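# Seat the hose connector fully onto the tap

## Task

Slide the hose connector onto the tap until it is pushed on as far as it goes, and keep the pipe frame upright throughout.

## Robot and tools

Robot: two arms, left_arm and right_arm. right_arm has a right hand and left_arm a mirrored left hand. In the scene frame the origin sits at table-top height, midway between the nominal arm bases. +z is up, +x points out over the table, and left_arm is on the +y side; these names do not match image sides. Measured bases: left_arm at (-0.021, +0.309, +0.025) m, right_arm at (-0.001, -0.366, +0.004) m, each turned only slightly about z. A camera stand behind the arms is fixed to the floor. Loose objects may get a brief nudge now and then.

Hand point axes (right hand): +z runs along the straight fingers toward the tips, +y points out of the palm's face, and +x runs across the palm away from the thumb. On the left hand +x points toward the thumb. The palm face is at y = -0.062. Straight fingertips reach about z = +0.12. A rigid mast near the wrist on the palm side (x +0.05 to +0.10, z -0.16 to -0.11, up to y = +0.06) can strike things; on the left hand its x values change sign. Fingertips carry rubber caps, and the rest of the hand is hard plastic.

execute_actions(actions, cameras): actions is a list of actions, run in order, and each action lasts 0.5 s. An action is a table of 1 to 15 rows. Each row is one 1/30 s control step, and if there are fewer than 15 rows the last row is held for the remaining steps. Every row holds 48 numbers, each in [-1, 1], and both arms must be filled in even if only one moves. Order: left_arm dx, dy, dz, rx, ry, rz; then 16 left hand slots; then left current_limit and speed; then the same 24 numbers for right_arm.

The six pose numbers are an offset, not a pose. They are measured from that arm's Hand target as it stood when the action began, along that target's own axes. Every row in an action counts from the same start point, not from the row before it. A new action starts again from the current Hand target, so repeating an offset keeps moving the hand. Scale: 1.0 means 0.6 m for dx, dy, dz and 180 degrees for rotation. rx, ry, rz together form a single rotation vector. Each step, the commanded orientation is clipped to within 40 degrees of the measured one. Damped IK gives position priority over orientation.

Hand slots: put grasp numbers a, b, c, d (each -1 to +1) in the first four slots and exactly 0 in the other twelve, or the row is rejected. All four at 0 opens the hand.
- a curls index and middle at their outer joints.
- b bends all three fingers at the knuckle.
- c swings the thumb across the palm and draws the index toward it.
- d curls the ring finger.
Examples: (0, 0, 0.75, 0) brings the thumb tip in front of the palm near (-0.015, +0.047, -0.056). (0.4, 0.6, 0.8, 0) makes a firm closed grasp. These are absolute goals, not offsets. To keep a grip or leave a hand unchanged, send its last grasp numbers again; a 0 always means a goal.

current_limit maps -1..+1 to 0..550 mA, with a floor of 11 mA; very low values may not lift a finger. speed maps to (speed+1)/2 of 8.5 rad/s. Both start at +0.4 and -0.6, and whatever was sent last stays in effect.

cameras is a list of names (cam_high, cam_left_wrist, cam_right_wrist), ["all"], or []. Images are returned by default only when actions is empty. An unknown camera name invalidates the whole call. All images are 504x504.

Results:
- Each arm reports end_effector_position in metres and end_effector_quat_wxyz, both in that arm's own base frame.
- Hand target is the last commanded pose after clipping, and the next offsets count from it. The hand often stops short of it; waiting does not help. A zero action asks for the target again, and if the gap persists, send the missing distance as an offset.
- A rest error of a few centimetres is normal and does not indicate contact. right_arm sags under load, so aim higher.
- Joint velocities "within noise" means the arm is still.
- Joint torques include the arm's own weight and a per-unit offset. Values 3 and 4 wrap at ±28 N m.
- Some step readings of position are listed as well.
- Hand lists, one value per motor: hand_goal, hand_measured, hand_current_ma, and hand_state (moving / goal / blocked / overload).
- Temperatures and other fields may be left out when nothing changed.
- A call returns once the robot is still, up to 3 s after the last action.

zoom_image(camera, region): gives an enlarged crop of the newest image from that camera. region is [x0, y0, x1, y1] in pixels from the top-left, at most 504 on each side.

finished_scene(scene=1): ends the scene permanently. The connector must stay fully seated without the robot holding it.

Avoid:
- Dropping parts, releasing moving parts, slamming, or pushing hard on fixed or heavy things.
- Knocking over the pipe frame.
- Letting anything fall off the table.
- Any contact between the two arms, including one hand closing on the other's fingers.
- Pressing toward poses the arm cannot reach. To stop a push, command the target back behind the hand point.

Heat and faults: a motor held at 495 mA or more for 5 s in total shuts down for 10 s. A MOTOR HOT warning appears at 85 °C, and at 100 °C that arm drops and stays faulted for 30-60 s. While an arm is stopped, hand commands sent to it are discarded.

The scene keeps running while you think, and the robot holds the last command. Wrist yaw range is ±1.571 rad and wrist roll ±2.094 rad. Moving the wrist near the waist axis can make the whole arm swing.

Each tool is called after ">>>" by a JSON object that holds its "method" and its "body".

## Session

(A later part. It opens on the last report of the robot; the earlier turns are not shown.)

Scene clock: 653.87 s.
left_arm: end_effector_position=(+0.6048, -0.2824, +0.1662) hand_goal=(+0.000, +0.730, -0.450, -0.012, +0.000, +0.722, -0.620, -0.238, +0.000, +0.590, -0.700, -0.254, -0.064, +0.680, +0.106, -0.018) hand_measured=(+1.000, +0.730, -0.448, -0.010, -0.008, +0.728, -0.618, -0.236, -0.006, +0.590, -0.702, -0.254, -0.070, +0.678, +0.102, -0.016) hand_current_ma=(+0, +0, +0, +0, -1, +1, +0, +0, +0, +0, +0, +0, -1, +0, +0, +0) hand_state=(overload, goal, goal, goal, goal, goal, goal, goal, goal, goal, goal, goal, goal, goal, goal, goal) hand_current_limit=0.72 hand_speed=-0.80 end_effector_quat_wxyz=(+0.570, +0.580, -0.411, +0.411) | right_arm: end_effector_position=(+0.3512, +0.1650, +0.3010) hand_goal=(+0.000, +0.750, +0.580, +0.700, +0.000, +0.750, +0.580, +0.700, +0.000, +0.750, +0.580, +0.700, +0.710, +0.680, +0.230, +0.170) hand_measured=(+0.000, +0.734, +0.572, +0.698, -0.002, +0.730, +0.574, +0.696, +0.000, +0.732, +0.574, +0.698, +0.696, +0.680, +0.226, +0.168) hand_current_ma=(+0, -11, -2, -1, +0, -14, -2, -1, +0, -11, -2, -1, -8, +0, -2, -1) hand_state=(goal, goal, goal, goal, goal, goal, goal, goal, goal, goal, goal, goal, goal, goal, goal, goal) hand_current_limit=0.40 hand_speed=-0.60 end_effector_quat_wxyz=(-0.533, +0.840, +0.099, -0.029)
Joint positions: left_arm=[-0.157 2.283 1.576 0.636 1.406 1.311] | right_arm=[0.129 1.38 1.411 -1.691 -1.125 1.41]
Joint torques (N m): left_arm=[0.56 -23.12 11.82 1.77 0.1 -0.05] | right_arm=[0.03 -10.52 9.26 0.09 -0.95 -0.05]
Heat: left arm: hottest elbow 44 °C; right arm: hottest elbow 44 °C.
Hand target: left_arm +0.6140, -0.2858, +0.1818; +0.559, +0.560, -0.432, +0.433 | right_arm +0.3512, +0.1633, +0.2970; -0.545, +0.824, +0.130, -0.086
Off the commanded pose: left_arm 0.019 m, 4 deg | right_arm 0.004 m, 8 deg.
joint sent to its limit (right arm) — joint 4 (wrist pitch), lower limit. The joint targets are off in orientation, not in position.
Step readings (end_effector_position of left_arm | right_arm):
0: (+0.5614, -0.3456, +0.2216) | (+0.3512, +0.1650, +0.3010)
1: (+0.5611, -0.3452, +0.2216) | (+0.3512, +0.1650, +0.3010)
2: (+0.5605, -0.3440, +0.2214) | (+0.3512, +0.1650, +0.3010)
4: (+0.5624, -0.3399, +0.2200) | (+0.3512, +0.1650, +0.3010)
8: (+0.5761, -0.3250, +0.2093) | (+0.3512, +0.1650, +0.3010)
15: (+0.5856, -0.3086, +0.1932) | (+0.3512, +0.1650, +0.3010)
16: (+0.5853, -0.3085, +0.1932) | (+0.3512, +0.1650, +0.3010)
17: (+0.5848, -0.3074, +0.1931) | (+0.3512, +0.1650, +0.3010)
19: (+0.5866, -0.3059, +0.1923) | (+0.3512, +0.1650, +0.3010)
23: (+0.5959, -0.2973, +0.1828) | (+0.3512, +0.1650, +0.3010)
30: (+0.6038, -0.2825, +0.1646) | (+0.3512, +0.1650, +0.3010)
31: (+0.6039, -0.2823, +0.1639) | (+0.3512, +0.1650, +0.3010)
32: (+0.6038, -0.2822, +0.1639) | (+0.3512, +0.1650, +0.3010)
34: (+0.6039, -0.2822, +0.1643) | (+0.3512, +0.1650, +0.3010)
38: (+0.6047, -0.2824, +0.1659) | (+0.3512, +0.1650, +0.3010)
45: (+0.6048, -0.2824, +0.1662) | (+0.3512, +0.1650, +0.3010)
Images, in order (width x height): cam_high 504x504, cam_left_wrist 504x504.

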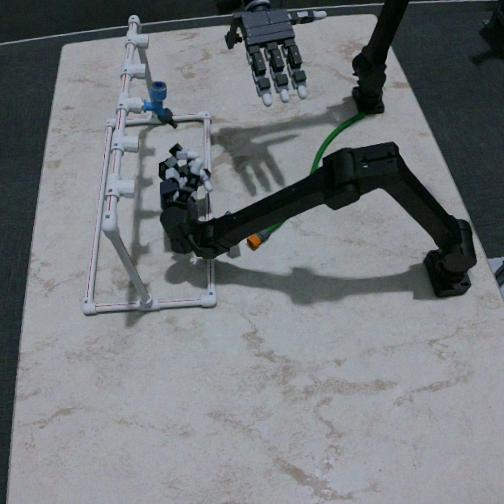

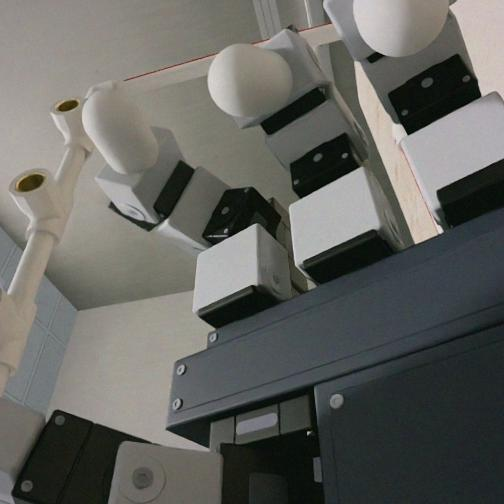

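>>> {"method": "execute_actions", "body": {"actions": [[[-0.063,0.242,-0.083,0,0,0,0.75,0,0.5,0.8,0,0,0,0,0,0,0,0,0,0,0,0,0.4,-0.6,0,0,0,0,0,0,0,0,0,0,0,0,0,0,0,0,0,0,0,0,0,0,0.4,-0.6]],[[0.08,0.15,-0.2,0,0,-0.17,0.2,0,0.6,0.2,0,0,0,0,0,0,0,0,0,0,0,0,0.4,-0.6,0,0,0,0,0,0,0,0,0,0,0,0,0,0,0,0,0,0,0,0,0,0,0.4,-0.6]],[[0,0,0,0,0,-0.17,0,0,0.75,0,0,0,0,0,0,0,0,0,0,0,0,0,0.4,-0.6,0,0,0,0,0,0,0,0,0,0,0,0,0,0,0,0,0,0,0,0,0,0,0.4,-0.6]]], "cameras": ["cam_left_wrist", "cam_high"]}}

Scene clock: 663.43 s.
left_arm: end_effector_position=(+0.4733, -0.2419, +0.1682) hand_goal=(+0.000, +0.488, +0.168, +0.700, +0.000, +0.750, +0.580, +0.926, +0.000, +0.938, +0.580, +0.700, -0.564, +0.680, +0.042, +0.058) hand_measured=(+1.000, +0.498, +0.166, +0.698, -0.006, +0.754, +0.580, +0.924, -0.006, +0.942, +0.578, +0.698, -0.568, +0.678, +0.042, +0.056) hand_current_ma=(+0, +1, +0, +0, +0, +0, +0, +0, +0, +0, +0, +0, +0, +0, +0, +0) hand_state=(overload, goal, goal, goal, goal, goal, goal, goal, goal, goal, goal, goal, goal, goal, goal, goal) hand_current_limit=0.40 hand_speed=-0.60 end_effector_quat_wxyz=(+0.646, +0.668, -0.273, +0.250) | right_arm: end_effector_position=(+0.3512, +0.1650, +0.3010) hand_goal=(+0.000, +0.750, +0.580, +0.700, +0.000, +0.750, +0.580, +0.700, +0.000, +0.750, +0.580, +0.700, +0.710, +0.680, +0.230, +0.170) hand_measured=(+0.000, +0.734, +0.572, +0.698, -0.002, +0.730, +0.574, +0.696, +0.000, +0.732, +0.574, +0.698, +0.696, +0.680, +0.226, +0.168) hand_current_ma=(+0, -11, -2, -1, +0, -14, -2, -1, +0, -11, -2, -1, -8, +0, -2, -1) hand_state=(goal, goal, goal, goal, goal, goal, goal, goal, goal, goal, goal, goal, goal, goal, goal, goal) hand_current_limit=0.40 hand_speed=-0.60 end_effector_quat_wxyz=(-0.533, +0.840, +0.099, -0.029)
Joint positions: left_arm=[-0.126 2.01 1.019 0.625 1.457 1.121] | right_arm=[0.129 1.38 1.411 -1.691 -1.125 1.41]
Joint torques (N m): left_arm=[0.15 -19.02 4.72 0.94 0.42 -0.16] | right_arm=[-0.09 -10.4 9.25 0.09 -0.95 -0.06]
Heat: left arm: hottest elbow 45 °C; right arm: hottest elbow 44 °C.
Hand target: left_arm +0.4692, -0.2451, +0.1755; +0.657, +0.660, -0.264, +0.249 | right_arm +0.3512, +0.1633, +0.2970; -0.545, +0.824, +0.130, -0.086
Off the commanded pose: left_arm 0.009 m, 2 deg | right_arm 0.004 m, 8 deg.
led back after a hold (left arm): the arm was led back toward your command in small steps, so it may still be short of it.
joint sent to its limit (right arm) — joint 4 (wrist pitch), lower limit. The joint targets are off in orientation, not in position.
Step readings (end_effector_position of left_arm | right_arm):
0: (+0.6048, -0.2824, +0.1662) | (+0.3512, +0.1650, +0.3010)
1: (+0.6044, -0.2822, +0.1661) | (+0.3512, +0.1650, +0.3010)
2: (+0.5990, -0.2813, +0.1644) | (+0.3512, +0.1650, +0.3010)
4: (+0.5705, -0.2756, +0.1611) | (+0.3512, +0.1650, +0.3010)
8: (+0.5055, -0.2603, +0.1594) | (+0.3512, +0.1650, +0.3010)
15: (+0.4693, -0.2452, +0.1753) | (+0.3512, +0.1650, +0.3010)
16: (+0.4687, -0.2436, +0.1768) | (+0.3512, +0.1650, +0.3010) HELD (not all sent) left_arm
17: (+0.4685, -0.2430, +0.1778) | (+0.3512, +0.1650, +0.3010) HELD (not all sent) left_arm
19: (+0.4692, -0.2418, +0.1778) | (+0.3512, +0.1650, +0.3010) HELD (not all sent) left_arm
23: (+0.4692, -0.2418, +0.1776) | (+0.3512, +0.1650, +0.3010) HELD (not all sent) left_arm
30: (+0.4692, -0.2418, +0.1776) | (+0.3512, +0.1650, +0.3010) HELD (not all sent) left_arm
31: (+0.4692, -0.2418, +0.1776) | (+0.3512, +0.1650, +0.3010)
32: (+0.4693, -0.2418, +0.1776) | (+0.3512, +0.1650, +0.3010)
34: (+0.4704, -0.2419, +0.1781) | (+0.3512, +0.1650, +0.3010)
38: (+0.4716, -0.2418, +0.1763) | (+0.3512, +0.1650, +0.3010)
45: (+0.4693, -0.2416, +0.1664) | (+0.3512, +0.1650, +0.3010)
HELD (not all sent) left_arm: steps 16 to 30.
pose unreachable (left arm): on one or more control steps of this call, first in action 1 (counted from 0), this arm could not follow its commanded pose, so it was not sent that pose on those steps. It may still have moved: this result reports where it is.
cause: moving toward the commanded pose would bring two parts of the arm too close to each other (joints 4 (wrist pitch) to 6 (wrist roll) lie between them).
Images, in order (width x height): cam_high 504x504, cam_left_wrist 504x504.

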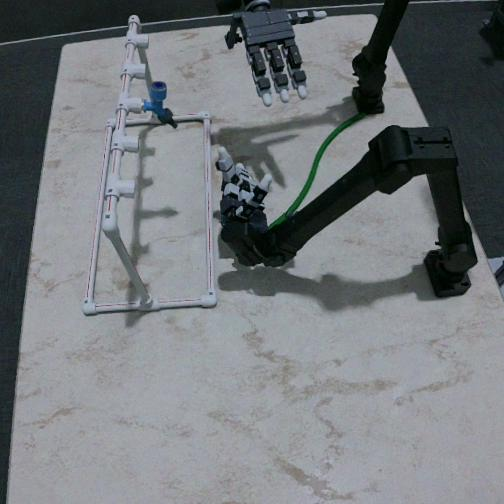

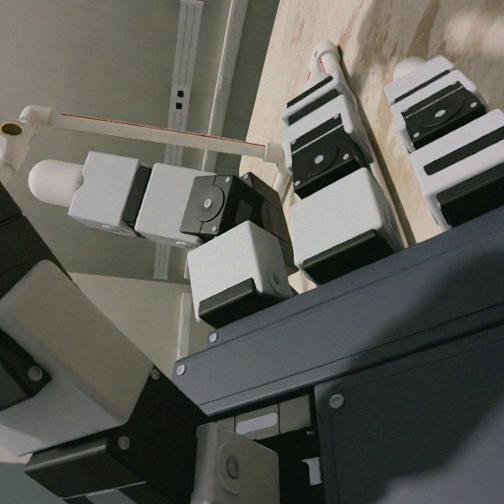

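>>> {"method": "execute_actions", "body": {"actions": [[[0,0,0,0.0562,0.0727,-0.123,0,0,0.75,0,0,0,0,0,0,0,0,0,0,0,0,0,0.4,-0.6,0,0,0,0,0,0,0,0,0,0,0,0,0,0,0,0,0,0,0,0,0,0,0.4,-0.6]],[[0,0,0,0.0562,0.0727,-0.123,0,0,0.75,0,0,0,0,0,0,0,0,0,0,0,0,0,0.4,-0.6,0,0,0,0,0,0,0,0,0,0,0,0,0,0,0,0,0,0,0,0,0,0,0.4,-0.6]],[[0,0,0,0,0,0,0,0,0.75,0,0,0,0,0,0,0,0,0,0,0,0,0,0.4,-0.6,0,0,0,0,0,0,0,0,0,0,0,0,0,0,0,0,0,0,0,0,0,0,0.4,-0.6]]], "cameras": ["cam_high"]}}

Scene clock: 666.17 s.
left_arm: end_effector_position=(+0.4729, -0.2427, +0.1771) hand_goal=(+0.000, +0.488, +0.168, +0.700, +0.000, +0.750, +0.580, +0.926, +0.000, +0.938, +0.580, +0.700, -0.564, +0.680, +0.042, +0.058) hand_measured=(+1.000, +0.496, +0.168, +0.698, -0.004, +0.758, +0.580, +0.924, -0.002, +0.944, +0.580, +0.698, -0.566, +0.678, +0.042, +0.056) hand_current_ma=(+0, +1, +0, +0, +0, +1, +0, +0, +0, +1, +0, +0, +0, +0, +0, +0) hand_state=(overload, goal, goal, goal, goal, goal, goal, goal, goal, goal, goal, goal, goal, goal, goal, goal) hand_current_limit=0.40 hand_speed=-0.60 end_effector_quat_wxyz=(+0.618, +0.742, +0.198, +0.170) | right_arm: end_effector_position=(+0.3512, +0.1650, +0.3010) hand_goal=(+0.000, +0.750, +0.580, +0.700, +0.000, +0.750, +0.580, +0.700, +0.000, +0.750, +0.580, +0.700, +0.710, +0.680, +0.230, +0.170) hand_measured=(+0.000, +0.734, +0.572, +0.698, -0.002, +0.730, +0.574, +0.696, +0.000, +0.732, +0.574, +0.698, +0.696, +0.680, +0.226, +0.168) hand_current_ma=(+0, -11, -2, -1, +0, -14, -2, -1, +0, -11, -2, -1, -8, +0, -2, -1) hand_state=(goal, goal, goal, goal, goal, goal, goal, goal, goal, goal, goal, goal, goal, goal, goal, goal) hand_current_limit=0.40 hand_speed=-0.60 end_effector_quat_wxyz=(-0.533, +0.840, +0.099, -0.029)
Joint positions: left_arm=[-0.252 1.729 0.566 0.91 0.774 0.186] | right_arm=[0.129 1.38 1.411 -1.691 -1.125 1.41]
Joint torques (N m): left_arm=[0.15 -11.69 4.18 2.51 0.02 -0.01] | right_arm=[-0.09 -10.29 9.29 0.09 -0.95 -0.05]
Heat: left arm: hottest elbow 44 °C; right arm: hottest elbow 44 °C.
Hand target: left_arm +0.4692, -0.2451, +0.1754; +0.621, +0.740, +0.198, +0.166 | right_arm +0.3512, +0.1633, +0.2970; -0.545, +0.824, +0.130, -0.086
Off the commanded pose: left_arm 0.005 m, 1 deg | right_arm 0.004 m, 8 deg.
joint sent to its limit (right arm) — joint 4 (wrist pitch), lower limit. The joint targets are off in orientation, not in position.
Step readings (end_effector_position of left_arm | right_arm):
0: (+0.4734, -0.2419, +0.1682) | (+0.3512, +0.1650, +0.3010)
1: (+0.4740, -0.2422, +0.1675) | (+0.3512, +0.1650, +0.3010)
2: (+0.4775, -0.2443, +0.1650) | (+0.3512, +0.1650, +0.3010)
4: (+0.4764, -0.2457, +0.1599) | (+0.3512, +0.1650, +0.3010)
8: (+0.4644, -0.2429, +0.1573) | (+0.3512, +0.1650, +0.3010)
15: (+0.4688, -0.2413, +0.1688) | (+0.3512, +0.1650, +0.3010)
16: (+0.4701, -0.2411, +0.1694) | (+0.3512, +0.1650, +0.3010)
17: (+0.4750, -0.2409, +0.1669) | (+0.3512, +0.1650, +0.3010)
19: (+0.4770, -0.2379, +0.1609) | (+0.3512, +0.1650, +0.3010)
23: (+0.4652, -0.2375, +0.1594) | (+0.3512, +0.1650, +0.3010)
30: (+0.4681, -0.2465, +0.1707) | (+0.3512, +0.1650, +0.3010)
31: (+0.4686, -0.2461, +0.1712) | (+0.3512, +0.1650, +0.3010)
32: (+0.4692, -0.2456, +0.1717) | (+0.3512, +0.1650, +0.3010)
34: (+0.4702, -0.2446, +0.1728) | (+0.3512, +0.1650, +0.3010)
38: (+0.4715, -0.2436, +0.1751) | (+0.3512, +0.1650, +0.3010)
45: (+0.4727, -0.2429, +0.1769) | (+0.3512, +0.1650, +0.3010)
Images, in order (width x height): cam_high 504x504.

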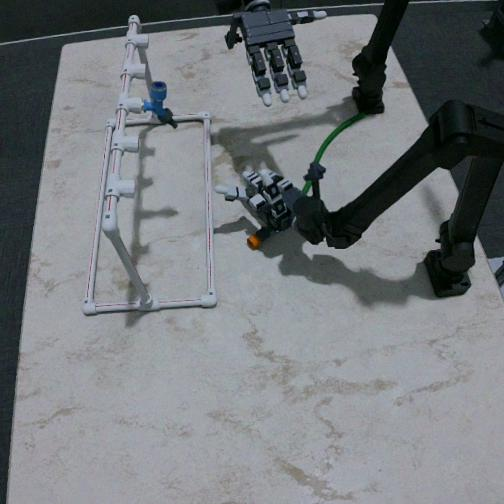

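>>> {"method": "execute_actions", "body": {"actions": [[[0.0133,0.1253,-0.249,0,0,0,0,0,0.75,0,0,0,0,0,0,0,0,0,0,0,0,0,0.4,-0.6,0,0,0,0,0,0,0,0,0,0,0,0,0,0,0,0,0,0,0,0,0,0,0.4,-0.6]],[[0.0133,0.0,-0.249,-0.0436,0.0436,-0.1722,0,0,0.75,0,0,0,0,0,0,0,0,0,0,0,0,0,0.4,-0.6,0,0,0,0,0,0,0,0,0,0,0,0,0,0,0,0,0,0,0,0,0,0,0.4,-0.6]],[[0,0,0,-0.0436,0.0436,-0.1722,0,0,0.75,0,0,0,0,0,0,0,0,0,0,0,0,0,0.4,-0.6,0,0,0,0,0,0,0,0,0,0,0,0,0,0,0,0,0,0,0,0,0,0,0.4,-0.6]],[[0,0,0,-0.0436,0.0436,-0.1722,0,0,0.75,0,0,0,0,0,0,0,0,0,0,0,0,0,0.4,-0.6,0,0,0,0,0,0,0,0,0,0,0,0,0,0,0,0,0,0,0,0,0,0,0.4,-0.6]],[[0,0,0,0,0,0,0,0,0.75,0,0,0,0,0,0,0,0,0,0,0,0,0,0.4,-0.6,0,0,0,0,0,0,0,0,0,0,0,0,0,0,0,0,0,0,0,0,0,0,0.4,-0.6]]], "cameras": ["all"]}}

Scene clock: 669.97 s.
left_arm: end_effector_position=(+0.3362, +0.0085, +0.2616) hand_goal=(+0.000, +0.488, +0.168, +0.700, +0.000, +0.750, +0.580, +0.926, +0.000, +0.938, +0.580, +0.700, -0.564, +0.680, +0.042, +0.058) hand_measured=(+1.000, +0.492, +0.168, +0.698, +0.002, +0.752, +0.580, +0.924, +0.002, +0.940, +0.580, +0.698, -0.556, +0.680, +0.040, +0.056) hand_current_ma=(+0, +0, +0, +0, +0, +0, +0, +0, +0, +0, +0, +0, +1, +0, +0, +0) hand_state=(overload, goal, goal, goal, goal, goal, goal, goal, goal, goal, goal, goal, goal, goal, goal, goal) hand_current_limit=0.40 hand_speed=-0.60 end_effector_quat_wxyz=(+0.603, +0.193, +0.756, -0.168) | right_arm: end_effector_position=(+0.3512, +0.1650, +0.3010) hand_goal=(+0.000, +0.750, +0.580, +0.700, +0.000, +0.750, +0.580, +0.700, +0.000, +0.750, +0.580, +0.700, +0.710, +0.680, +0.230, +0.170) hand_measured=(+0.000, +0.734, +0.572, +0.698, -0.002, +0.730, +0.574, +0.696, +0.000, +0.732, +0.574, +0.698, +0.696, +0.680, +0.226, +0.168) hand_current_ma=(+0, -11, -2, -1, +0, -14, -2, -1, +0, -11, -2, -1, -8, +0, -2, -1) hand_state=(goal, goal, goal, goal, goal, goal, goal, goal, goal, goal, goal, goal, goal, goal, goal, goal) hand_current_limit=0.40 hand_speed=-0.60 end_effector_quat_wxyz=(-0.533, +0.840, +0.099, -0.029)
Joint positions: left_arm=[0.115 0.4 0.407 -0.277 0.62 -1.433] | right_arm=[0.129 1.38 1.411 -1.691 -1.125 1.41]
Joint torques (N m): left_arm=[0.09 1.32 16.06 1.66 -0.05 0.09] | right_arm=[-0.09 -10.4 9.31 0.06 -0.94 -0.04]
Heat: left arm: hottest elbow 44 °C; right arm: hottest elbow 44 °C.
Hand target: left_arm +0.3424, +0.0064, +0.3015; +0.621, +0.197, +0.740, -0.165 | right_arm +0.3512, +0.1633, +0.2970; -0.545, +0.824, +0.130, -0.086
Off the commanded pose: left_arm 0.041 m, 3 deg | right_arm 0.004 m, 8 deg.
joint sent to its limit (right arm) — joint 4 (wrist pitch), lower limit. The joint targets are off in orientation, not in position.
Step readings (end_effector_position of left_arm | right_arm):
0: (+0.4729, -0.2427, +0.1771) | (+0.3512, +0.1650, +0.3010)
1: (+0.4717, -0.2427, +0.1771) | (+0.3512, +0.1650, +0.3010)
2: (+0.4673, -0.2402, +0.1787) | (+0.3512, +0.1650, +0.3010)
4: (+0.4493, -0.2231, +0.1893) | (+0.3512, +0.1650, +0.3010)
8: (+0.4257, -0.1673, +0.2400) | (+0.3512, +0.1650, +0.3010)
15: (+0.4094, -0.1300, +0.2823) | (+0.3512, +0.1650, +0.3010)
16: (+0.4087, -0.1279, +0.2804) | (+0.3512, +0.1650, +0.3010)
17: (+0.4054, -0.1230, +0.2789) | (+0.3512, +0.1650, +0.3010)
19: (+0.3906, -0.0977, +0.2781) | (+0.3512, +0.1650, +0.3010)
23: (+0.3593, -0.0448, +0.2921) | (+0.3512, +0.1650, +0.3010)
30: (+0.3410, -0.0057, +0.3084) | (+0.3512, +0.1650, +0.3010)
31: (+0.3413, -0.0028, +0.3063) | (+0.3512, +0.1650, +0.3010)
32: (+0.3433, +0.0012, +0.3027) | (+0.3512, +0.1650, +0.3010)
34: (+0.3434, +0.0068, +0.2988) | (+0.3512, +0.1650, +0.3010)
38: (+0.3337, +0.0060, +0.3058) | (+0.3512, +0.1650, +0.3010)
45: (+0.3366, +0.0062, +0.2873) | (+0.3512, +0.1650, +0.3010)
46: (+0.3376, +0.0071, +0.2836) | (+0.3512, +0.1650, +0.3010)
47: (+0.3383, +0.0088, +0.2779) | (+0.3512, +0.1650, +0.3010)
49: (+0.3366, +0.0109, +0.2647) | (+0.3512, +0.1650, +0.3010)
53: (+0.3319, +0.0073, +0.2626) | (+0.3512, +0.1650, +0.3010)
60: (+0.3355, +0.0092, +0.2768) | (+0.3512, +0.1650, +0.3010)
61: (+0.3360, +0.0091, +0.2757) | (+0.3512, +0.1650, +0.3010)
62: (+0.3363, +0.0091, +0.2737) | (+0.3512, +0.1650, +0.3010)
64: (+0.3367, +0.0087, +0.2690) | (+0.3512, +0.1650, +0.3010)
68: (+0.3369, +0.0083, +0.2640) | (+0.3512, +0.1650, +0.3010)
75: (+0.3364, +0.0086, +0.2621) | (+0.3512, +0.1650, +0.3010)

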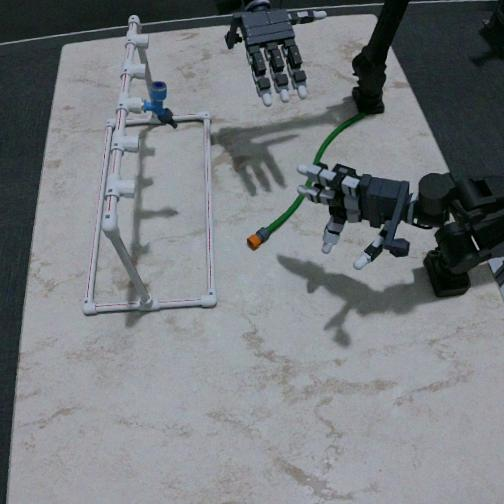

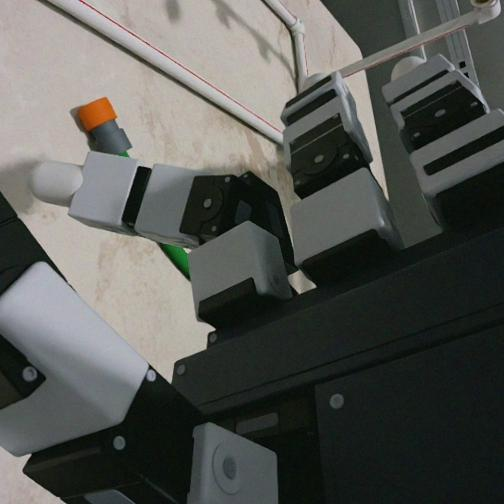

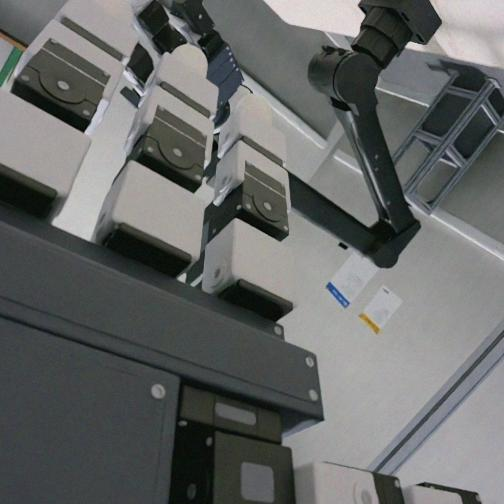

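>>> {"method": "execute_actions", "body": {"actions": [[[0.1642,0,0.029,0,0,0,0,0,0.75,0,0,0,0,0,0,0,0,0,0,0,0,0,0.4,-0.6,0,0,0,0,0,0,0,0,0,0,0,0,0,0,0,0,0,0,0,0,0,0,0.4,-0.6]],[[0.082,0,0.0145,0,0,0,0,0,0.75,0,0,0,0,0,0,0,0,0,0,0,0,0,0.4,-0.6,0,0,0,0,0,0,0,0,0,0,0,0,0,0,0,0,0,0,0,0,0,0,0.4,-0.6]],[[0,0,0,0,0,0,0,0,0.75,0,0,0,0,0,0,0,0,0,0,0,0,0,0.4,-0.6,0,0,0,0,0,0,0,0,0,0,0,0,0,0,0,0,0,0,0,0,0,0,0.4,-0.6]]], "cameras": ["cam_high", "cam_left_wrist"]}}

Scene clock: 672.37 s.
left_arm: end_effector_position=(+0.3423, +0.0089, +0.1531) hand_goal=(+0.000, +0.488, +0.168, +0.700, +0.000, +0.750, +0.580, +0.926, +0.000, +0.938, +0.580, +0.700, -0.564, +0.680, +0.042, +0.058) hand_measured=(+1.000, +0.490, +0.168, +0.698, +0.002, +0.752, +0.580, +0.924, +0.002, +0.940, +0.580, +0.698, -0.556, +0.680, +0.040, +0.056) hand_current_ma=(+0, +0, +0, +0, +0, +0, +0, +0, +0, +0, +0, +0, +1, +0, +0, +0) hand_state=(overload, goal, goal, goal, goal, goal, goal, goal, goal, goal, goal, goal, goal, goal, goal, goal) hand_current_limit=0.40 hand_speed=-0.60 end_effector_quat_wxyz=(+0.620, +0.199, +0.742, -0.161) | right_arm: end_effector_position=(+0.3512, +0.1650, +0.3010) hand_goal=(+0.000, +0.750, +0.580, +0.700, +0.000, +0.750, +0.580, +0.700, +0.000, +0.750, +0.580, +0.700, +0.710, +0.680, +0.230, +0.170) hand_measured=(+0.000, +0.734, +0.572, +0.698, -0.002, +0.730, +0.574, +0.696, +0.000, +0.732, +0.574, +0.698, +0.696, +0.680, +0.226, +0.168) hand_current_ma=(+0, -11, -2, -1, +0, -14, -2, -1, +0, -11, -2, -1, -8, +0, -2, -1) hand_state=(goal, goal, goal, goal, goal, goal, goal, goal, goal, goal, goal, goal, goal, goal, goal, goal) hand_current_limit=0.40 hand_speed=-0.60 end_effector_quat_wxyz=(-0.533, +0.840, +0.099, -0.029)
Joint positions: left_arm=[0.113 0.586 0.113 0.251 0.617 -1.434] | right_arm=[0.129 1.38 1.411 -1.691 -1.125 1.41]
Joint torques (N m): left_arm=[0.15 0.97 8.7 2.59 -0.07 0.08] | right_arm=[-0.09 -10.29 9.31 0.06 -0.94 -0.05]
Heat: left arm: hottest elbow 44 °C; right arm: hottest elbow 44 °C.
Hand target: left_arm +0.3424, +0.0063, +0.1514; +0.621, +0.197, +0.740, -0.166 | right_arm +0.3512, +0.1633, +0.2970; -0.545, +0.824, +0.130, -0.086
Off the commanded pose: left_arm 0.003 m, 1 deg | right_arm 0.004 m, 8 deg.
joint sent to its limit (right arm) — joint 4 (wrist pitch), lower limit. The joint targets are off in orientation, not in position.
Step readings (end_effector_position of left_arm | right_arm):
0: (+0.3362, +0.0085, +0.2615) | (+0.3512, +0.1650, +0.3010)
1: (+0.3363, +0.0085, +0.2617) | (+0.3512, +0.1650, +0.3010)
2: (+0.3369, +0.0085, +0.2625) | (+0.3512, +0.1650, +0.3010)
4: (+0.3393, +0.0088, +0.2589) | (+0.3512, +0.1650, +0.3010)
8: (+0.3357, +0.0084, +0.2168) | (+0.3512, +0.1650, +0.3010)
15: (+0.3383, +0.0087, +0.1963) | (+0.3512, +0.1650, +0.3010)
16: (+0.3390, +0.0087, +0.1977) | (+0.3512, +0.1650, +0.3010)
17: (+0.3398, +0.0088, +0.1987) | (+0.3512, +0.1650, +0.3010)
19: (+0.3399, +0.0089, +0.1927) | (+0.3512, +0.1650, +0.3010)
23: (+0.3354, +0.0083, +0.1596) | (+0.3512, +0.1650, +0.3010)
30: (+0.3393, +0.0087, +0.1480) | (+0.3512, +0.1650, +0.3010)
31: (+0.3400, +0.0089, +0.1490) | (+0.3512, +0.1650, +0.3010)
32: (+0.3405, +0.0089, +0.1497) | (+0.3512, +0.1650, +0.3010)
34: (+0.3412, +0.0089, +0.1515) | (+0.3512, +0.1650, +0.3010)
38: (+0.3420, +0.0089, +0.1530) | (+0.3512, +0.1650, +0.3010)
45: (+0.3423, +0.0089, +0.1530) | (+0.3512, +0.1650, +0.3010)
Images, in order (width x height): cam_high 504x504, cam_left_wrist 504x504.

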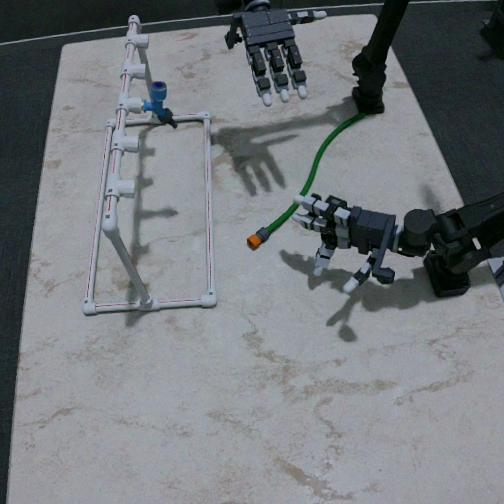

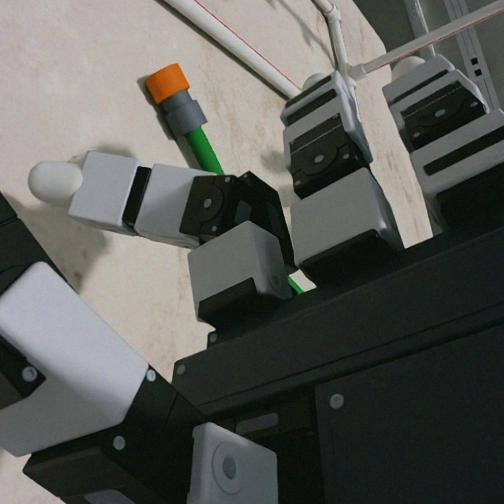

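>>> {"method": "execute_actions", "body": {"actions": [[[0.1149,0,0.0203,0,0,0,0,0,0.75,0,0,0,0,0,0,0,0,0,0,0,0,0,0.4,-0.6,0,0,0,0,0,0,0,0,0,0,0,0,0,0,0,0,0,0,0,0,0,0,0.4,-0.6]],[[0.0164,0,0.0029,0,0,0,0,0,0.75,0,0,0,0,0,0,0,0,0,0,0,0,0,0.4,-0.6,0,0,0,0,0,0,0,0,0,0,0,0,0,0,0,0,0,0,0,0,0,0,0.4,-0.6]],[[0.0164,0,0.0029,0,0,0,0,0,0.75,0,0,0,0,0,0,0,0,0,0,0,0,0,0.4,-0.6,0,0,0,0,0,0,0,0,0,0,0,0,0,0,0,0,0,0,0,0,0,0,0.4,-0.6]]], "cameras": ["cam_high", "cam_left_wrist"]}}

Scene clock: 675.07 s.
left_arm: end_effector_position=(+0.3428, +0.0090, +0.1345) hand_goal=(+0.000, +0.488, +0.168, +0.700, +0.000, +0.750, +0.580, +0.926, +0.000, +0.938, +0.580, +0.700, -0.564, +0.680, +0.042, +0.058) hand_measured=(+1.000, +0.490, +0.168, +0.698, +0.002, +0.752, +0.580, +0.924, +0.002, +0.940, +0.580, +0.698, -0.556, +0.680, +0.040, +0.056) hand_current_ma=(+0, +0, +0, +0, +0, +0, +0, +0, +0, +0, +0, +0, +1, +0, +0, +0) hand_state=(overload, goal, goal, goal, goal, goal, goal, goal, goal, goal, goal, goal, goal, goal, goal, goal) hand_current_limit=0.40 hand_speed=-0.60 end_effector_quat_wxyz=(+0.617, +0.198, +0.744, -0.162) | right_arm: end_effector_position=(+0.3512, +0.1650, +0.3010) hand_goal=(+0.000, +0.750, +0.580, +0.700, +0.000, +0.750, +0.580, +0.700, +0.000, +0.750, +0.580, +0.700, +0.710, +0.680, +0.230, +0.170) hand_measured=(+0.000, +0.734, +0.572, +0.698, -0.002, +0.730, +0.574, +0.696, +0.000, +0.732, +0.574, +0.698, +0.696, +0.680, +0.226, +0.168) hand_current_ma=(+0, -11, -2, -1, +0, -14, -2, -1, +0, -11, -2, -1, -8, +0, -2, -1) hand_state=(goal, goal, goal, goal, goal, goal, goal, goal, goal, goal, goal, goal, goal, goal, goal, goal) hand_current_limit=0.40 hand_speed=-0.60 end_effector_quat_wxyz=(-0.533, +0.840, +0.099, -0.029)
Joint positions: left_arm=[0.113 0.677 0.079 0.369 0.617 -1.434] | right_arm=[0.129 1.38 1.411 -1.691 -1.125 1.41]
Joint torques (N m): left_arm=[0.85 0.67 8.01 2.66 0.07 0.21] | right_arm=[-0.09 -10.34 9.33 0.09 -0.95 -0.05]
Heat: left arm: hottest elbow 44 °C; right arm: hottest elbow 44 °C.
Hand target: left_arm +0.3423, +0.0091, +0.1332; +0.620, +0.199, +0.742, -0.161 | right_arm +0.3512, +0.1633, +0.2970; -0.545, +0.824, +0.130, -0.086
Off the commanded pose: left_arm 0.001 m, 0 deg | right_arm 0.004 m, 8 deg.
led back after a hold (left arm): the arm was led back toward your command in small steps, so it may still be short of it.
joint sent to its limit (right arm) — joint 4 (wrist pitch), lower limit. The joint targets are off in orientation, not in position.
Step readings (end_effector_position of left_arm | right_arm):
0: (+0.3423, +0.0089, +0.1531) | (+0.3512, +0.1650, +0.3010)
1: (+0.3423, +0.0089, +0.1531) | (+0.3512, +0.1650, +0.3010) HELD (not all sent) left_arm
2: (+0.3423, +0.0089, +0.1531) | (+0.3512, +0.1650, +0.3010) HELD (not all sent) left_arm
4: (+0.3423, +0.0089, +0.1531) | (+0.3512, +0.1650, +0.3010) HELD (not all sent) left_arm
8: (+0.3423, +0.0089, +0.1531) | (+0.3512, +0.1650, +0.3010) HELD (not all sent) left_arm
15: (+0.3423, +0.0089, +0.1531) | (+0.3512, +0.1650, +0.3010) HELD (not all sent) left_arm
16: (+0.3423, +0.0089, +0.1531) | (+0.3512, +0.1650, +0.3010)
17: (+0.3423, +0.0089, +0.1531) | (+0.3512, +0.1650, +0.3010)
19: (+0.3427, +0.0089, +0.1528) | (+0.3512, +0.1650, +0.3010)
23: (+0.3426, +0.0089, +0.1474) | (+0.3512, +0.1650, +0.3010)
30: (+0.3424, +0.0089, +0.1437) | (+0.3512, +0.1650, +0.3010)
31: (+0.3425, +0.0089, +0.1441) | (+0.3512, +0.1650, +0.3010)
32: (+0.3427, +0.0089, +0.1439) | (+0.3512, +0.1650, +0.3010)
34: (+0.3431, +0.0090, +0.1434) | (+0.3512, +0.1650, +0.3010)
38: (+0.3425, +0.0089, +0.1364) | (+0.3512, +0.1650, +0.3010)
45: (+0.3425, +0.0089, +0.1336) | (+0.3512, +0.1650, +0.3010)
HELD (not all sent) left_arm: steps 1 to 15.
pose unreachable (left arm): on one or more control steps of this call, first in action 0 (counted from 0), this arm could not follow its commanded pose, so it was not sent that pose on those steps. It may still have moved: this result reports where it is.
cause: moving toward the commanded pose would bring two parts of the arm too close to each other (joints 2 (shoulder) and 3 (elbow) lie between them).
Images, in order (width x height): cam_high 504x504, cam_left_wrist 504x504.

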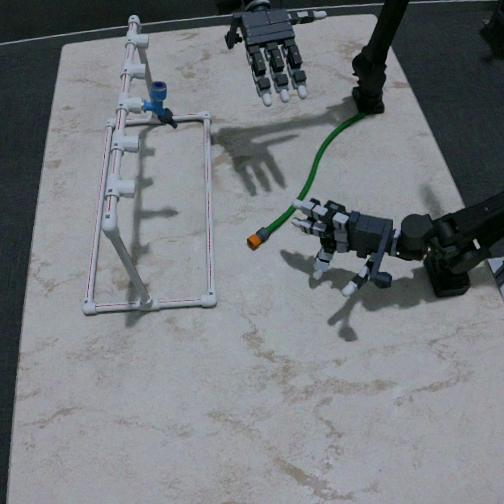

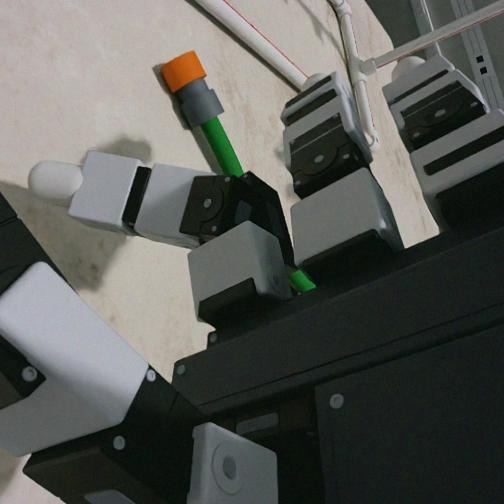

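>>> {"method": "execute_actions", "body": {"actions": [[[-0.0283,0.1517,0.1602,0,0,0,0,0,0.75,0,0,0,0,0,0,0,0,0,0,0,0,0,0.4,-0.6,0,0,0,0,0,0,0,0,0,0,0,0,0,0,0,0,0,0,0,0,0,0,0.4,-0.6]],[[0.082,0,0.0145,0,0,0,0,0,0.75,0,0,0,0,0,0,0,0,0,0,0,0,0,0.4,-0.6,0,0,0,0,0,0,0,0,0,0,0,0,0,0,0,0,0,0,0,0,0,0,0.4,-0.6]],[[0,0,0,0,0,0,0,0,0.75,0,0,0,0,0,0,0,0,0,0,0,0,0,0.4,-0.6,0,0,0,0,0,0,0,0,0,0,0,0,0,0,0,0,0,0,0,0,0,0,0.4,-0.6]]], "cameras": ["cam_high", "cam_left_wrist"]}}

Scene clock: 677.37 s.
left_arm: end_effector_position=(+0.4619, +0.0353, +0.0910) hand_goal=(+0.000, +0.488, +0.168, +0.700, +0.000, +0.750, +0.580, +0.926, +0.000, +0.938, +0.580, +0.700, -0.564, +0.680, +0.042, +0.058) hand_measured=(+1.000, +0.452, +0.106, +0.676, +0.004, +0.748, +0.580, +0.924, +0.004, +0.936, +0.580, +0.698, -0.554, +0.680, +0.040, +0.056) hand_current_ma=(+0, -20, -54, -8, +0, +0, +0, +0, +0, +0, +0, +0, +2, +0, +0, +0) hand_state=(overload, blocked, blocked, blocked, goal, goal, goal, goal, goal, goal, goal, goal, goal, goal, goal, goal) hand_current_limit=0.40 hand_speed=-0.60 end_effector_quat_wxyz=(+0.624, +0.209, +0.735, -0.162) | right_arm: end_effector_position=(+0.3512, +0.1650, +0.3010) hand_goal=(+0.000, +0.750, +0.580, +0.700, +0.000, +0.750, +0.580, +0.700, +0.000, +0.750, +0.580, +0.700, +0.710, +0.680, +0.230, +0.170) hand_measured=(+0.000, +0.734, +0.572, +0.698, -0.002, +0.730, +0.574, +0.696, +0.000, +0.732, +0.574, +0.698, +0.696, +0.680, +0.226, +0.168) hand_current_ma=(+0, -11, -2, -1, +0, -14, -2, -1, +0, -11, -2, -1, -8, +0, -2, -1) hand_state=(goal, goal, goal, goal, goal, goal, goal, goal, goal, goal, goal, goal, goal, goal, goal, goal) hand_current_limit=0.40 hand_speed=-0.60 end_effector_quat_wxyz=(-0.533, +0.840, +0.099, -0.029)
Joint positions: left_arm=[0.17 1.51 0.312 0.979 0.69 -1.407] | right_arm=[0.129 1.38 1.411 -1.691 -1.125 1.41]
Joint torques (N m): left_arm=[0.85 -4.84 7.09 1.78 -0.6 0.1] | right_arm=[-0.03 -10.4 9.31 0.09 -0.94 -0.04]
Heat: left arm: hottest elbow 44 °C; right arm: hottest elbow 44 °C.
Hand target: left_arm +0.4721, +0.0404, +0.0834; +0.620, +0.199, +0.742, -0.161 | right_arm +0.3512, +0.1633, +0.2970; -0.545, +0.824, +0.130, -0.086
Off the commanded pose: left_arm 0.014 m, 2 deg | right_arm 0.004 m, 8 deg.
joint sent to its limit (right arm) — joint 4 (wrist pitch), lower limit. The joint targets are off in orientation, not in position.
Step readings (end_effector_position of left_arm | right_arm):
0: (+0.3429, +0.0090, +0.1346) | (+0.3512, +0.1650, +0.3010)
1: (+0.3429, +0.0089, +0.1338) | (+0.3512, +0.1650, +0.3010)
2: (+0.3438, +0.0088, +0.1320) | (+0.3512, +0.1650, +0.3010)
4: (+0.3506, +0.0122, +0.1209) | (+0.3512, +0.1650, +0.3010)
8: (+0.3800, +0.0294, +0.1046) | (+0.3512, +0.1650, +0.3010)
15: (+0.4333, +0.0393, +0.1128) | (+0.3512, +0.1650, +0.3010)
16: (+0.4375, +0.0399, +0.1127) | (+0.3512, +0.1650, +0.3010)
17: (+0.4411, +0.0404, +0.1115) | (+0.3512, +0.1650, +0.3010)
19: (+0.4468, +0.0411, +0.1014) | (+0.3512, +0.1650, +0.3010)
23: (+0.4545, +0.0338, +0.0912) | (+0.3512, +0.1650, +0.3010)
30: (+0.4607, +0.0349, +0.0909) | (+0.3512, +0.1650, +0.3010)
31: (+0.4610, +0.0350, +0.0910) | (+0.3512, +0.1650, +0.3010)
32: (+0.4612, +0.0350, +0.0909) | (+0.3512, +0.1650, +0.3010)
34: (+0.4615, +0.0352, +0.0909) | (+0.3512, +0.1650, +0.3010)
38: (+0.4618, +0.0353, +0.0909) | (+0.3512, +0.1650, +0.3010)
45: (+0.4619, +0.0353, +0.0910) | (+0.3512, +0.1650, +0.3010)
Images, in order (width x height): cam_high 504x504, cam_left_wrist 504x504.

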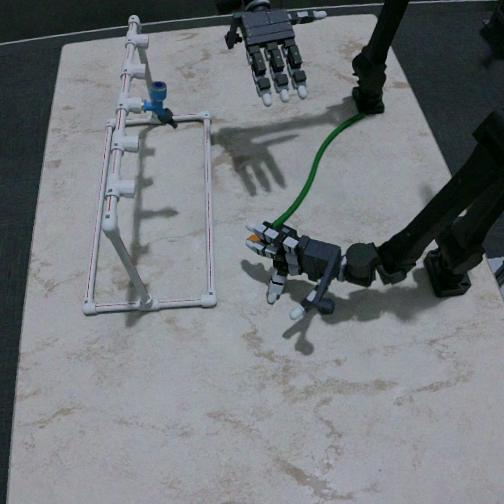

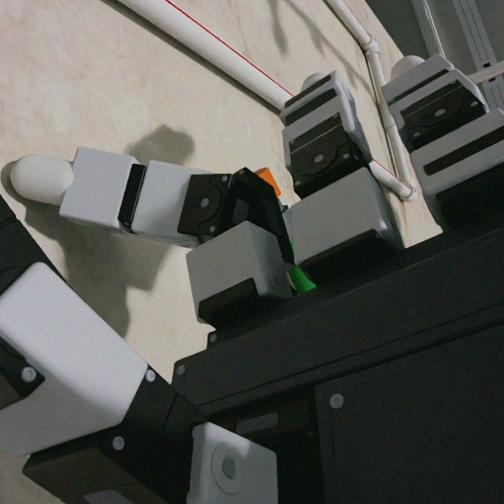

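>>> {"method": "execute_actions", "body": {"actions": [[[0.041,0,0.007,0,0,0,0,0,0.6,0,0,0,0,0,0,0,0,0,0,0,0,0,0.4,-0.6,0,0,0,0,0,0,0,0,0,0,0,0,0,0,0,0,0,0,0,0,0,0,0.4,-0.6]],[[0.02,0,0.004,0,0,0,0,0,0.6,0,0,0,0,0,0,0,0,0,0,0,0,0,0.4,-0.6,0,0,0,0,0,0,0,0,0,0,0,0,0,0,0,0,0,0,0,0,0,0,0.4,-0.6]]], "cameras": ["cam_left_wrist"]}}

Scene clock: 679.00 s.
left_arm: end_effector_position=(+0.4683, +0.0352, +0.0862) hand_goal=(+0.000, +0.540, +0.250, +0.700, +0.000, +0.750, +0.580, +0.880, +0.000, +0.900, +0.580, +0.700, -0.310, +0.680, +0.080, +0.080) hand_measured=(+1.000, +0.460, +0.118, +0.654, +0.004, +0.748, +0.580, +0.882, +0.004, +0.902, +0.580, +0.698, -0.304, +0.680, +0.078, +0.078) hand_current_ma=(+0, -101, -246, -30, +0, +0, +0, +0, +0, +0, +0, +0, +1, +0, +0, +0) hand_state=(overload, blocked, blocked, blocked, goal, goal, goal, goal, goal, goal, goal, goal, goal, goal, goal, goal) hand_current_limit=0.40 hand_speed=-0.60 end_effector_quat_wxyz=(+0.652, +0.225, +0.709, -0.147) | right_arm: end_effector_position=(+0.3512, +0.1650, +0.3010) hand_goal=(+0.000, +0.750, +0.580, +0.700, +0.000, +0.750, +0.580, +0.700, +0.000, +0.750, +0.580, +0.700, +0.710, +0.680, +0.230, +0.170) hand_measured=(+0.000, +0.734, +0.572, +0.698, -0.002, +0.730, +0.574, +0.696, +0.000, +0.732, +0.574, +0.698, +0.696, +0.680, +0.226, +0.168) hand_current_ma=(+0, -11, -2, -1, +0, -14, -2, -1, +0, -11, -2, -1, -8, +0, -2, -1) hand_state=(goal, goal, goal, goal, goal, goal, goal, goal, goal, goal, goal, goal, goal, goal, goal, goal) hand_current_limit=0.40 hand_speed=-0.60 end_effector_quat_wxyz=(-0.533, +0.840, +0.099, -0.029)
Joint positions: left_arm=[0.169 1.654 0.312 1.205 0.694 -1.397] | right_arm=[0.129 1.38 1.411 -1.691 -1.125 1.41]
Joint torques (N m): left_arm=[0.97 -2.84 4.98 0.44 -0.84 0] | right_arm=[-0.15 -10.46 9.28 0.09 -0.95 -0.05]
Heat: left arm: hottest elbow 44 °C; right arm: hottest elbow 44 °C.
Hand target: left_arm +0.4721, +0.0407, +0.0461; +0.620, +0.199, +0.742, -0.161 | right_arm +0.3512, +0.1633, +0.2970; -0.545, +0.824, +0.130, -0.086
Off the commanded pose: left_arm 0.041 m, 6 deg | right_arm 0.004 m, 8 deg.
joint sent to its limit (right arm) — joint 4 (wrist pitch), lower limit. The joint targets are off in orientation, not in position.
Step readings (end_effector_position of left_arm | right_arm):
0: (+0.4619, +0.0353, +0.0910) | (+0.3512, +0.1650, +0.3010)
1: (+0.4620, +0.0354, +0.0910) | (+0.3512, +0.1650, +0.3010)
2: (+0.4625, +0.0360, +0.0910) | (+0.3512, +0.1650, +0.3010)
4: (+0.4639, +0.0361, +0.0902) | (+0.3512, +0.1650, +0.3010)
8: (+0.4658, +0.0357, +0.0875) | (+0.3512, +0.1650, +0.3010)
15: (+0.4667, +0.0359, +0.0878) | (+0.3512, +0.1650, +0.3010)
16: (+0.4668, +0.0359, +0.0881) | (+0.3512, +0.1650, +0.3010)
17: (+0.4671, +0.0360, +0.0884) | (+0.3512, +0.1650, +0.3010)
19: (+0.4673, +0.0358, +0.0866) | (+0.3512, +0.1650, +0.3010)
23: (+0.4681, +0.0353, +0.0862) | (+0.3512, +0.1650, +0.3010)
30: (+0.4683, +0.0352, +0.0863) | (+0.3512, +0.1650, +0.3010)
Images, in order (width x height): cam_left_wrist 504x504.

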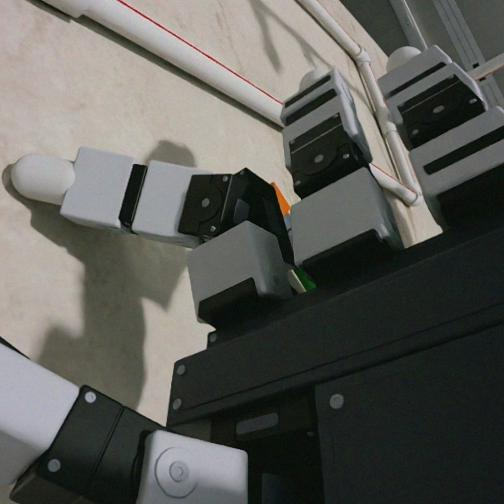

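>>> {"method": "execute_actions", "body": {"actions": [[[-0.1642,0,-0.029,0,0,0,0,0,0.6,0,0,0,0,0,0,0,0,0,0,0,0,0,0.4,-0.6,0,0,0,0,0,0,0,0,0,0,0,0,0,0,0,0,0,0,0,0,0,0,0.4,-0.6]],[[-0.1642,0,-0.029,0.0436,-0.0436,0.1722,0,0,0.6,0,0,0,0,0,0,0,0,0,0,0,0,0,0.4,-0.6,0,0,0,0,0,0,0,0,0,0,0,0,0,0,0,0,0,0,0,0,0,0,0.4,-0.6]],[[0,0,0,0.0436,-0.0436,0.1722,0,0,0.6,0,0,0,0,0,0,0,0,0,0,0,0,0,0.4,-0.6,0,0,0,0,0,0,0,0,0,0,0,0,0,0,0,0,0,0,0,0,0,0,0.4,-0.6]],[[0,0,0,0.0436,-0.0436,0.1722,0,0,0.6,0,0,0,0,0,0,0,0,0,0,0,0,0,0.4,-0.6,0,0,0,0,0,0,0,0,0,0,0,0,0,0,0,0,0,0,0,0,0,0,0.4,-0.6]],[[0,0,0,0,0,0,0,0,0.6,0,0,0,0,0,0,0,0,0,0,0,0,0,0.4,-0.6,0,0,0,0,0,0,0,0,0,0,0,0,0,0,0,0,0,0,0,0,0,0,0.4,-0.6]]], "cameras": ["cam_high", "cam_left_wrist"]}}

Scene clock: 684.33 s.
left_arm: end_effector_position=(+0.4633, +0.0321, +0.2260) hand_goal=(+0.000, +0.540, +0.250, +0.700, +0.000, +0.750, +0.580, +0.880, +0.000, +0.900, +0.580, +0.700, -0.310, +0.680, +0.080, +0.080) hand_measured=(+0.976, +0.546, +0.250, +0.698, +0.004, +0.758, +0.580, +0.882, +0.004, +0.908, +0.580, +0.698, -0.300, +0.680, +0.078, +0.078) hand_current_ma=(+0, +1, +0, +0, +0, +1, +0, +0, +0, +1, +0, +0, +1, +0, +0, +0) hand_state=(overload, goal, goal, goal, goal, goal, goal, goal, goal, goal, goal, goal, goal, goal, goal, goal) hand_current_limit=0.40 hand_speed=-0.60 end_effector_quat_wxyz=(+0.667, +0.689, +0.225, +0.170) | right_arm: end_effector_position=(+0.3512, +0.1650, +0.3010) hand_goal=(+0.000, +0.750, +0.580, +0.700, +0.000, +0.750, +0.580, +0.700, +0.000, +0.750, +0.580, +0.700, +0.710, +0.680, +0.230, +0.170) hand_measured=(+0.000, +0.734, +0.572, +0.698, -0.002, +0.730, +0.574, +0.696, +0.000, +0.732, +0.574, +0.698, +0.696, +0.680, +0.226, +0.168) hand_current_ma=(+0, -11, -2, -1, +0, -14, -2, -1, +0, -11, -2, -1, -8, +0, -2, -1) hand_state=(goal, goal, goal, goal, goal, goal, goal, goal, goal, goal, goal, goal, goal, goal, goal, goal) hand_current_limit=0.40 hand_speed=-0.60 end_effector_quat_wxyz=(-0.533, +0.840, +0.099, -0.029)
Joint positions: left_arm=[0.453 1.625 0.621 0.574 1.447 0.362] | right_arm=[0.129 1.38 1.411 -1.691 -1.125 1.41]
Joint torques (N m): left_arm=[1.08 -12.81 9.1 0.99 0.31 0.26] | right_arm=[-0.09 -10.34 9.29 0.08 -0.95 -0.05]
Heat: left arm: hottest elbow 43 °C; right arm: hottest elbow 43 °C.
Hand target: left_arm +0.4725, +0.0388, +0.2462; +0.617, +0.743, +0.200, +0.168 | right_arm +0.3512, +0.1633, +0.2970; -0.545, +0.824, +0.130, -0.086
Off the commanded pose: left_arm 0.023 m, 9 deg | right_arm 0.004 m, 8 deg.
joint sent to its limit (right arm) — joint 4 (wrist pitch), lower limit. The joint targets are off in orientation, not in position.
Step readings (end_effector_position of left_arm | right_arm):
0: (+0.4684, +0.0352, +0.0863) | (+0.3512, +0.1650, +0.3010)
1: (+0.4684, +0.0352, +0.0867) | (+0.3512, +0.1650, +0.3010)
2: (+0.4682, +0.0357, +0.0880) | (+0.3512, +0.1650, +0.3010)
4: (+0.4672, +0.0390, +0.0953) | (+0.3512, +0.1650, +0.3010)
8: (+0.4621, +0.0387, +0.1254) | (+0.3512, +0.1650, +0.3010)
15: (+0.4554, +0.0375, +0.1320) | (+0.3512, +0.1650, +0.3010)
16: (+0.4551, +0.0365, +0.1296) | (+0.3512, +0.1650, +0.3010)
17: (+0.4552, +0.0332, +0.1320) | (+0.3512, +0.1650, +0.3010)
19: (+0.4555, +0.0263, +0.1465) | (+0.3512, +0.1650, +0.3010)
23: (+0.4531, +0.0248, +0.1869) | (+0.3512, +0.1650, +0.3010)
30: (+0.4571, +0.0327, +0.2164) | (+0.3512, +0.1650, +0.3010)
31: (+0.4570, +0.0319, +0.2175) | (+0.3512, +0.1650, +0.3010)
32: (+0.4558, +0.0289, +0.2208) | (+0.3512, +0.1650, +0.3010)
34: (+0.4536, +0.0243, +0.2244) | (+0.3512, +0.1650, +0.3010)
38: (+0.4549, +0.0301, +0.2089) | (+0.3512, +0.1650, +0.3010)
45: (+0.4592, +0.0332, +0.2155) | (+0.3512, +0.1650, +0.3010)
46: (+0.4595, +0.0321, +0.2202) | (+0.3512, +0.1650, +0.3010)
47: (+0.4579, +0.0296, +0.2255) | (+0.3512, +0.1650, +0.3010)
49: (+0.4566, +0.0265, +0.2319) | (+0.3512, +0.1650, +0.3010)
53: (+0.4655, +0.0356, +0.2200) | (+0.3512, +0.1650, +0.3010)
60: (+0.4671, +0.0368, +0.2239) | (+0.3512, +0.1650, +0.3010)
61: (+0.4675, +0.0368, +0.2251) | (+0.3512, +0.1650, +0.3010)
62: (+0.4678, +0.0368, +0.2257) | (+0.3512, +0.1650, +0.3010)
64: (+0.4679, +0.0365, +0.2262) | (+0.3512, +0.1650, +0.3010)
68: (+0.4668, +0.0354, +0.2259) | (+0.3512, +0.1650, +0.3010)
75: (+0.4654, +0.0340, +0.2249) | (+0.3512, +0.1650, +0.3010)
Images, in order (width x height): cam_high 504x504, cam_left_wrist 504x504.

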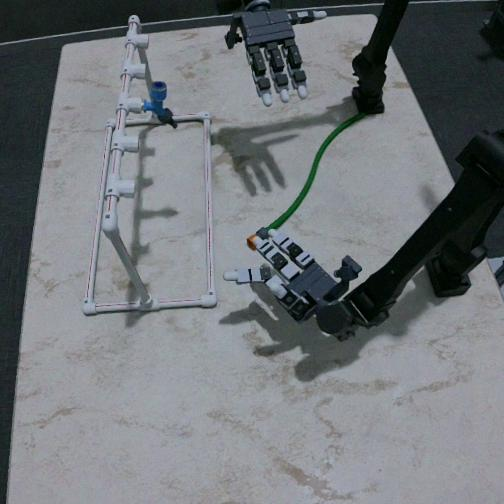

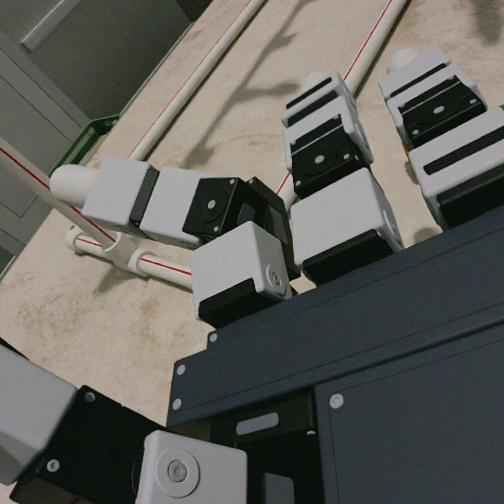

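>>> {"method": "execute_actions", "body": {"actions": [[[-0.1515,0.0423,-0.0964,0,0,0,0,0,0.6,0,0,0,0,0,0,0,0,0,0,0,0,0,0.4,-0.6,0,0,0,0,0,0,0,0,0,0,0,0,0,0,0,0,0,0,0,0,0,0,0.4,-0.6]],[[-0.1515,0.0423,-0.0964,0,0,0,0,0,0.6,0,0,0,0,0,0,0,0,0,0,0,0,0,0.4,-0.6,0,0,0,0,0,0,0,0,0,0,0,0,0,0,0,0,0,0,0,0,0,0,0.4,-0.6]]], "cameras": ["cam_high"]}}

>>> {"method": "zoom_image", "body": {"camera": "cam_high", "region": [210, 200, 310, 280]}}

Scene clock: 686.57 s.
left_arm: end_effector_position=(+0.2654, +0.0344, +0.3190) hand_goal=(+0.000, +0.540, +0.250, +0.700, +0.000, +0.750, +0.580, +0.880, +0.000, +0.900, +0.580, +0.700, -0.310, +0.680, +0.080, +0.080) hand_measured=(+0.976, +0.548, +0.250, +0.698, +0.002, +0.758, +0.580, +0.882, +0.002, +0.908, +0.580, +0.698, -0.304, +0.680, +0.078, +0.078) hand_current_ma=(+0, +1, +0, +0, +0, +1, +0, +0, +0, +1, +0, +0, +1, +0, +0, +0) hand_state=(overload, goal, goal, goal, goal, goal, goal, goal, goal, goal, goal, goal, goal, goal, goal, goal) hand_current_limit=0.40 hand_speed=-0.60 end_effector_quat_wxyz=(+0.638, +0.657, +0.260, +0.307) | right_arm: end_effector_position=(+0.3512, +0.1650, +0.3010) hand_goal=(+0.000, +0.750, +0.580, +0.700, +0.000, +0.750, +0.580, +0.700, +0.000, +0.750, +0.580, +0.700, +0.710, +0.680, +0.230, +0.170) hand_measured=(+0.000, +0.734, +0.572, +0.698, -0.002, +0.730, +0.574, +0.696, +0.000, +0.732, +0.574, +0.698, +0.696, +0.680, +0.226, +0.168) hand_current_ma=(+0, -11, -2, -1, +0, -14, -2, -1, +0, -11, -2, -1, -8, +0, -2, -1) hand_state=(goal, goal, goal, goal, goal, goal, goal, goal, goal, goal, goal, goal, goal, goal, goal, goal) hand_current_limit=0.40 hand_speed=-0.60 end_effector_quat_wxyz=(-0.533, +0.840, +0.099, -0.029)
Joint positions: left_arm=[0.837 0.725 0.209 0.358 1.583 0.23] | right_arm=[0.129 1.38 1.411 -1.691 -1.125 1.41]
Joint torques (N m): left_arm=[1.38 -0.85 7.47 0.91 0.11 -0.03] | right_arm=[-0.09 -10.46 9.28 0.05 -0.94 -0.05]
Heat: left arm: hottest elbow 43 °C; right arm: hottest elbow 43 °C.
Hand target: left_arm +0.2626, +0.0374, +0.3167; +0.617, +0.743, +0.200, +0.168 | right_arm +0.3512, +0.1633, +0.2970; -0.545, +0.824, +0.130, -0.086
Off the commanded pose: left_arm 0.005 m, 20 deg | right_arm 0.004 m, 8 deg.
joint sent to its limit (left arm) — joint 5 (wrist yaw), upper limit. The joint targets are off in orientation, not in position.
joint sent to its limit (right arm) — joint 4 (wrist pitch), lower limit. The joint targets are off in orientation, not in position.
Step readings (end_effector_position of left_arm | right_arm):
0: (+0.4633, +0.0321, +0.2260) | (+0.3512, +0.1650, +0.3010)
1: (+0.4630, +0.0323, +0.2267) | (+0.3512, +0.1650, +0.3010)
2: (+0.4600, +0.0327, +0.2284) | (+0.3512, +0.1650, +0.3010)
4: (+0.4412, +0.0321, +0.2388) | (+0.3512, +0.1650, +0.3010)
8: (+0.3956, +0.0313, +0.2677) | (+0.3512, +0.1650, +0.3010)
15: (+0.3732, +0.0359, +0.2844) | (+0.3512, +0.1650, +0.3010)
16: (+0.3719, +0.0366, +0.2830) | (+0.3512, +0.1650, +0.3010)
17: (+0.3677, +0.0368, +0.2821) | (+0.3512, +0.1650, +0.3010)
19: (+0.3459, +0.0347, +0.2833) | (+0.3512, +0.1650, +0.3010)
23: (+0.3003, +0.0265, +0.3004) | (+0.3512, +0.1650, +0.3010)
30: (+0.2687, +0.0291, +0.3194) | (+0.3512, +0.1650, +0.3010)
Images, in order (width x height): cam_high 504x504.

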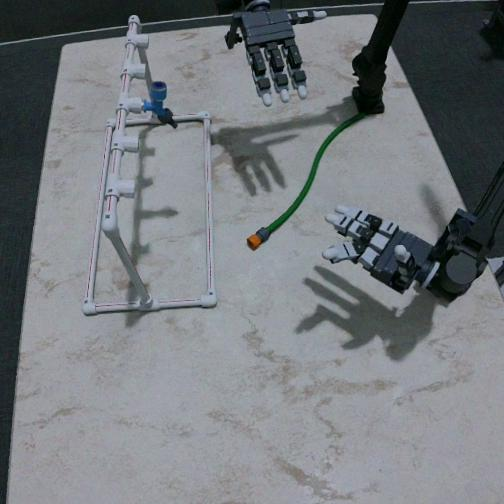

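Scaled by 5.040 from the camera's 504x504 image, which has a finer 720x720 frame.

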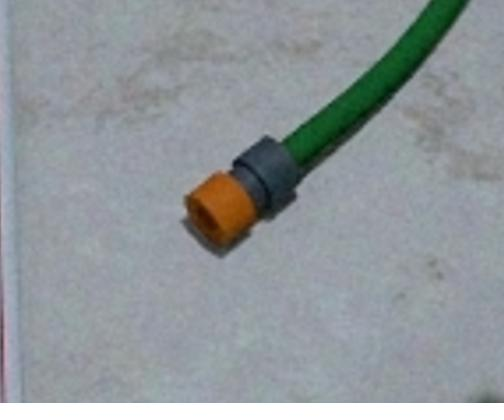

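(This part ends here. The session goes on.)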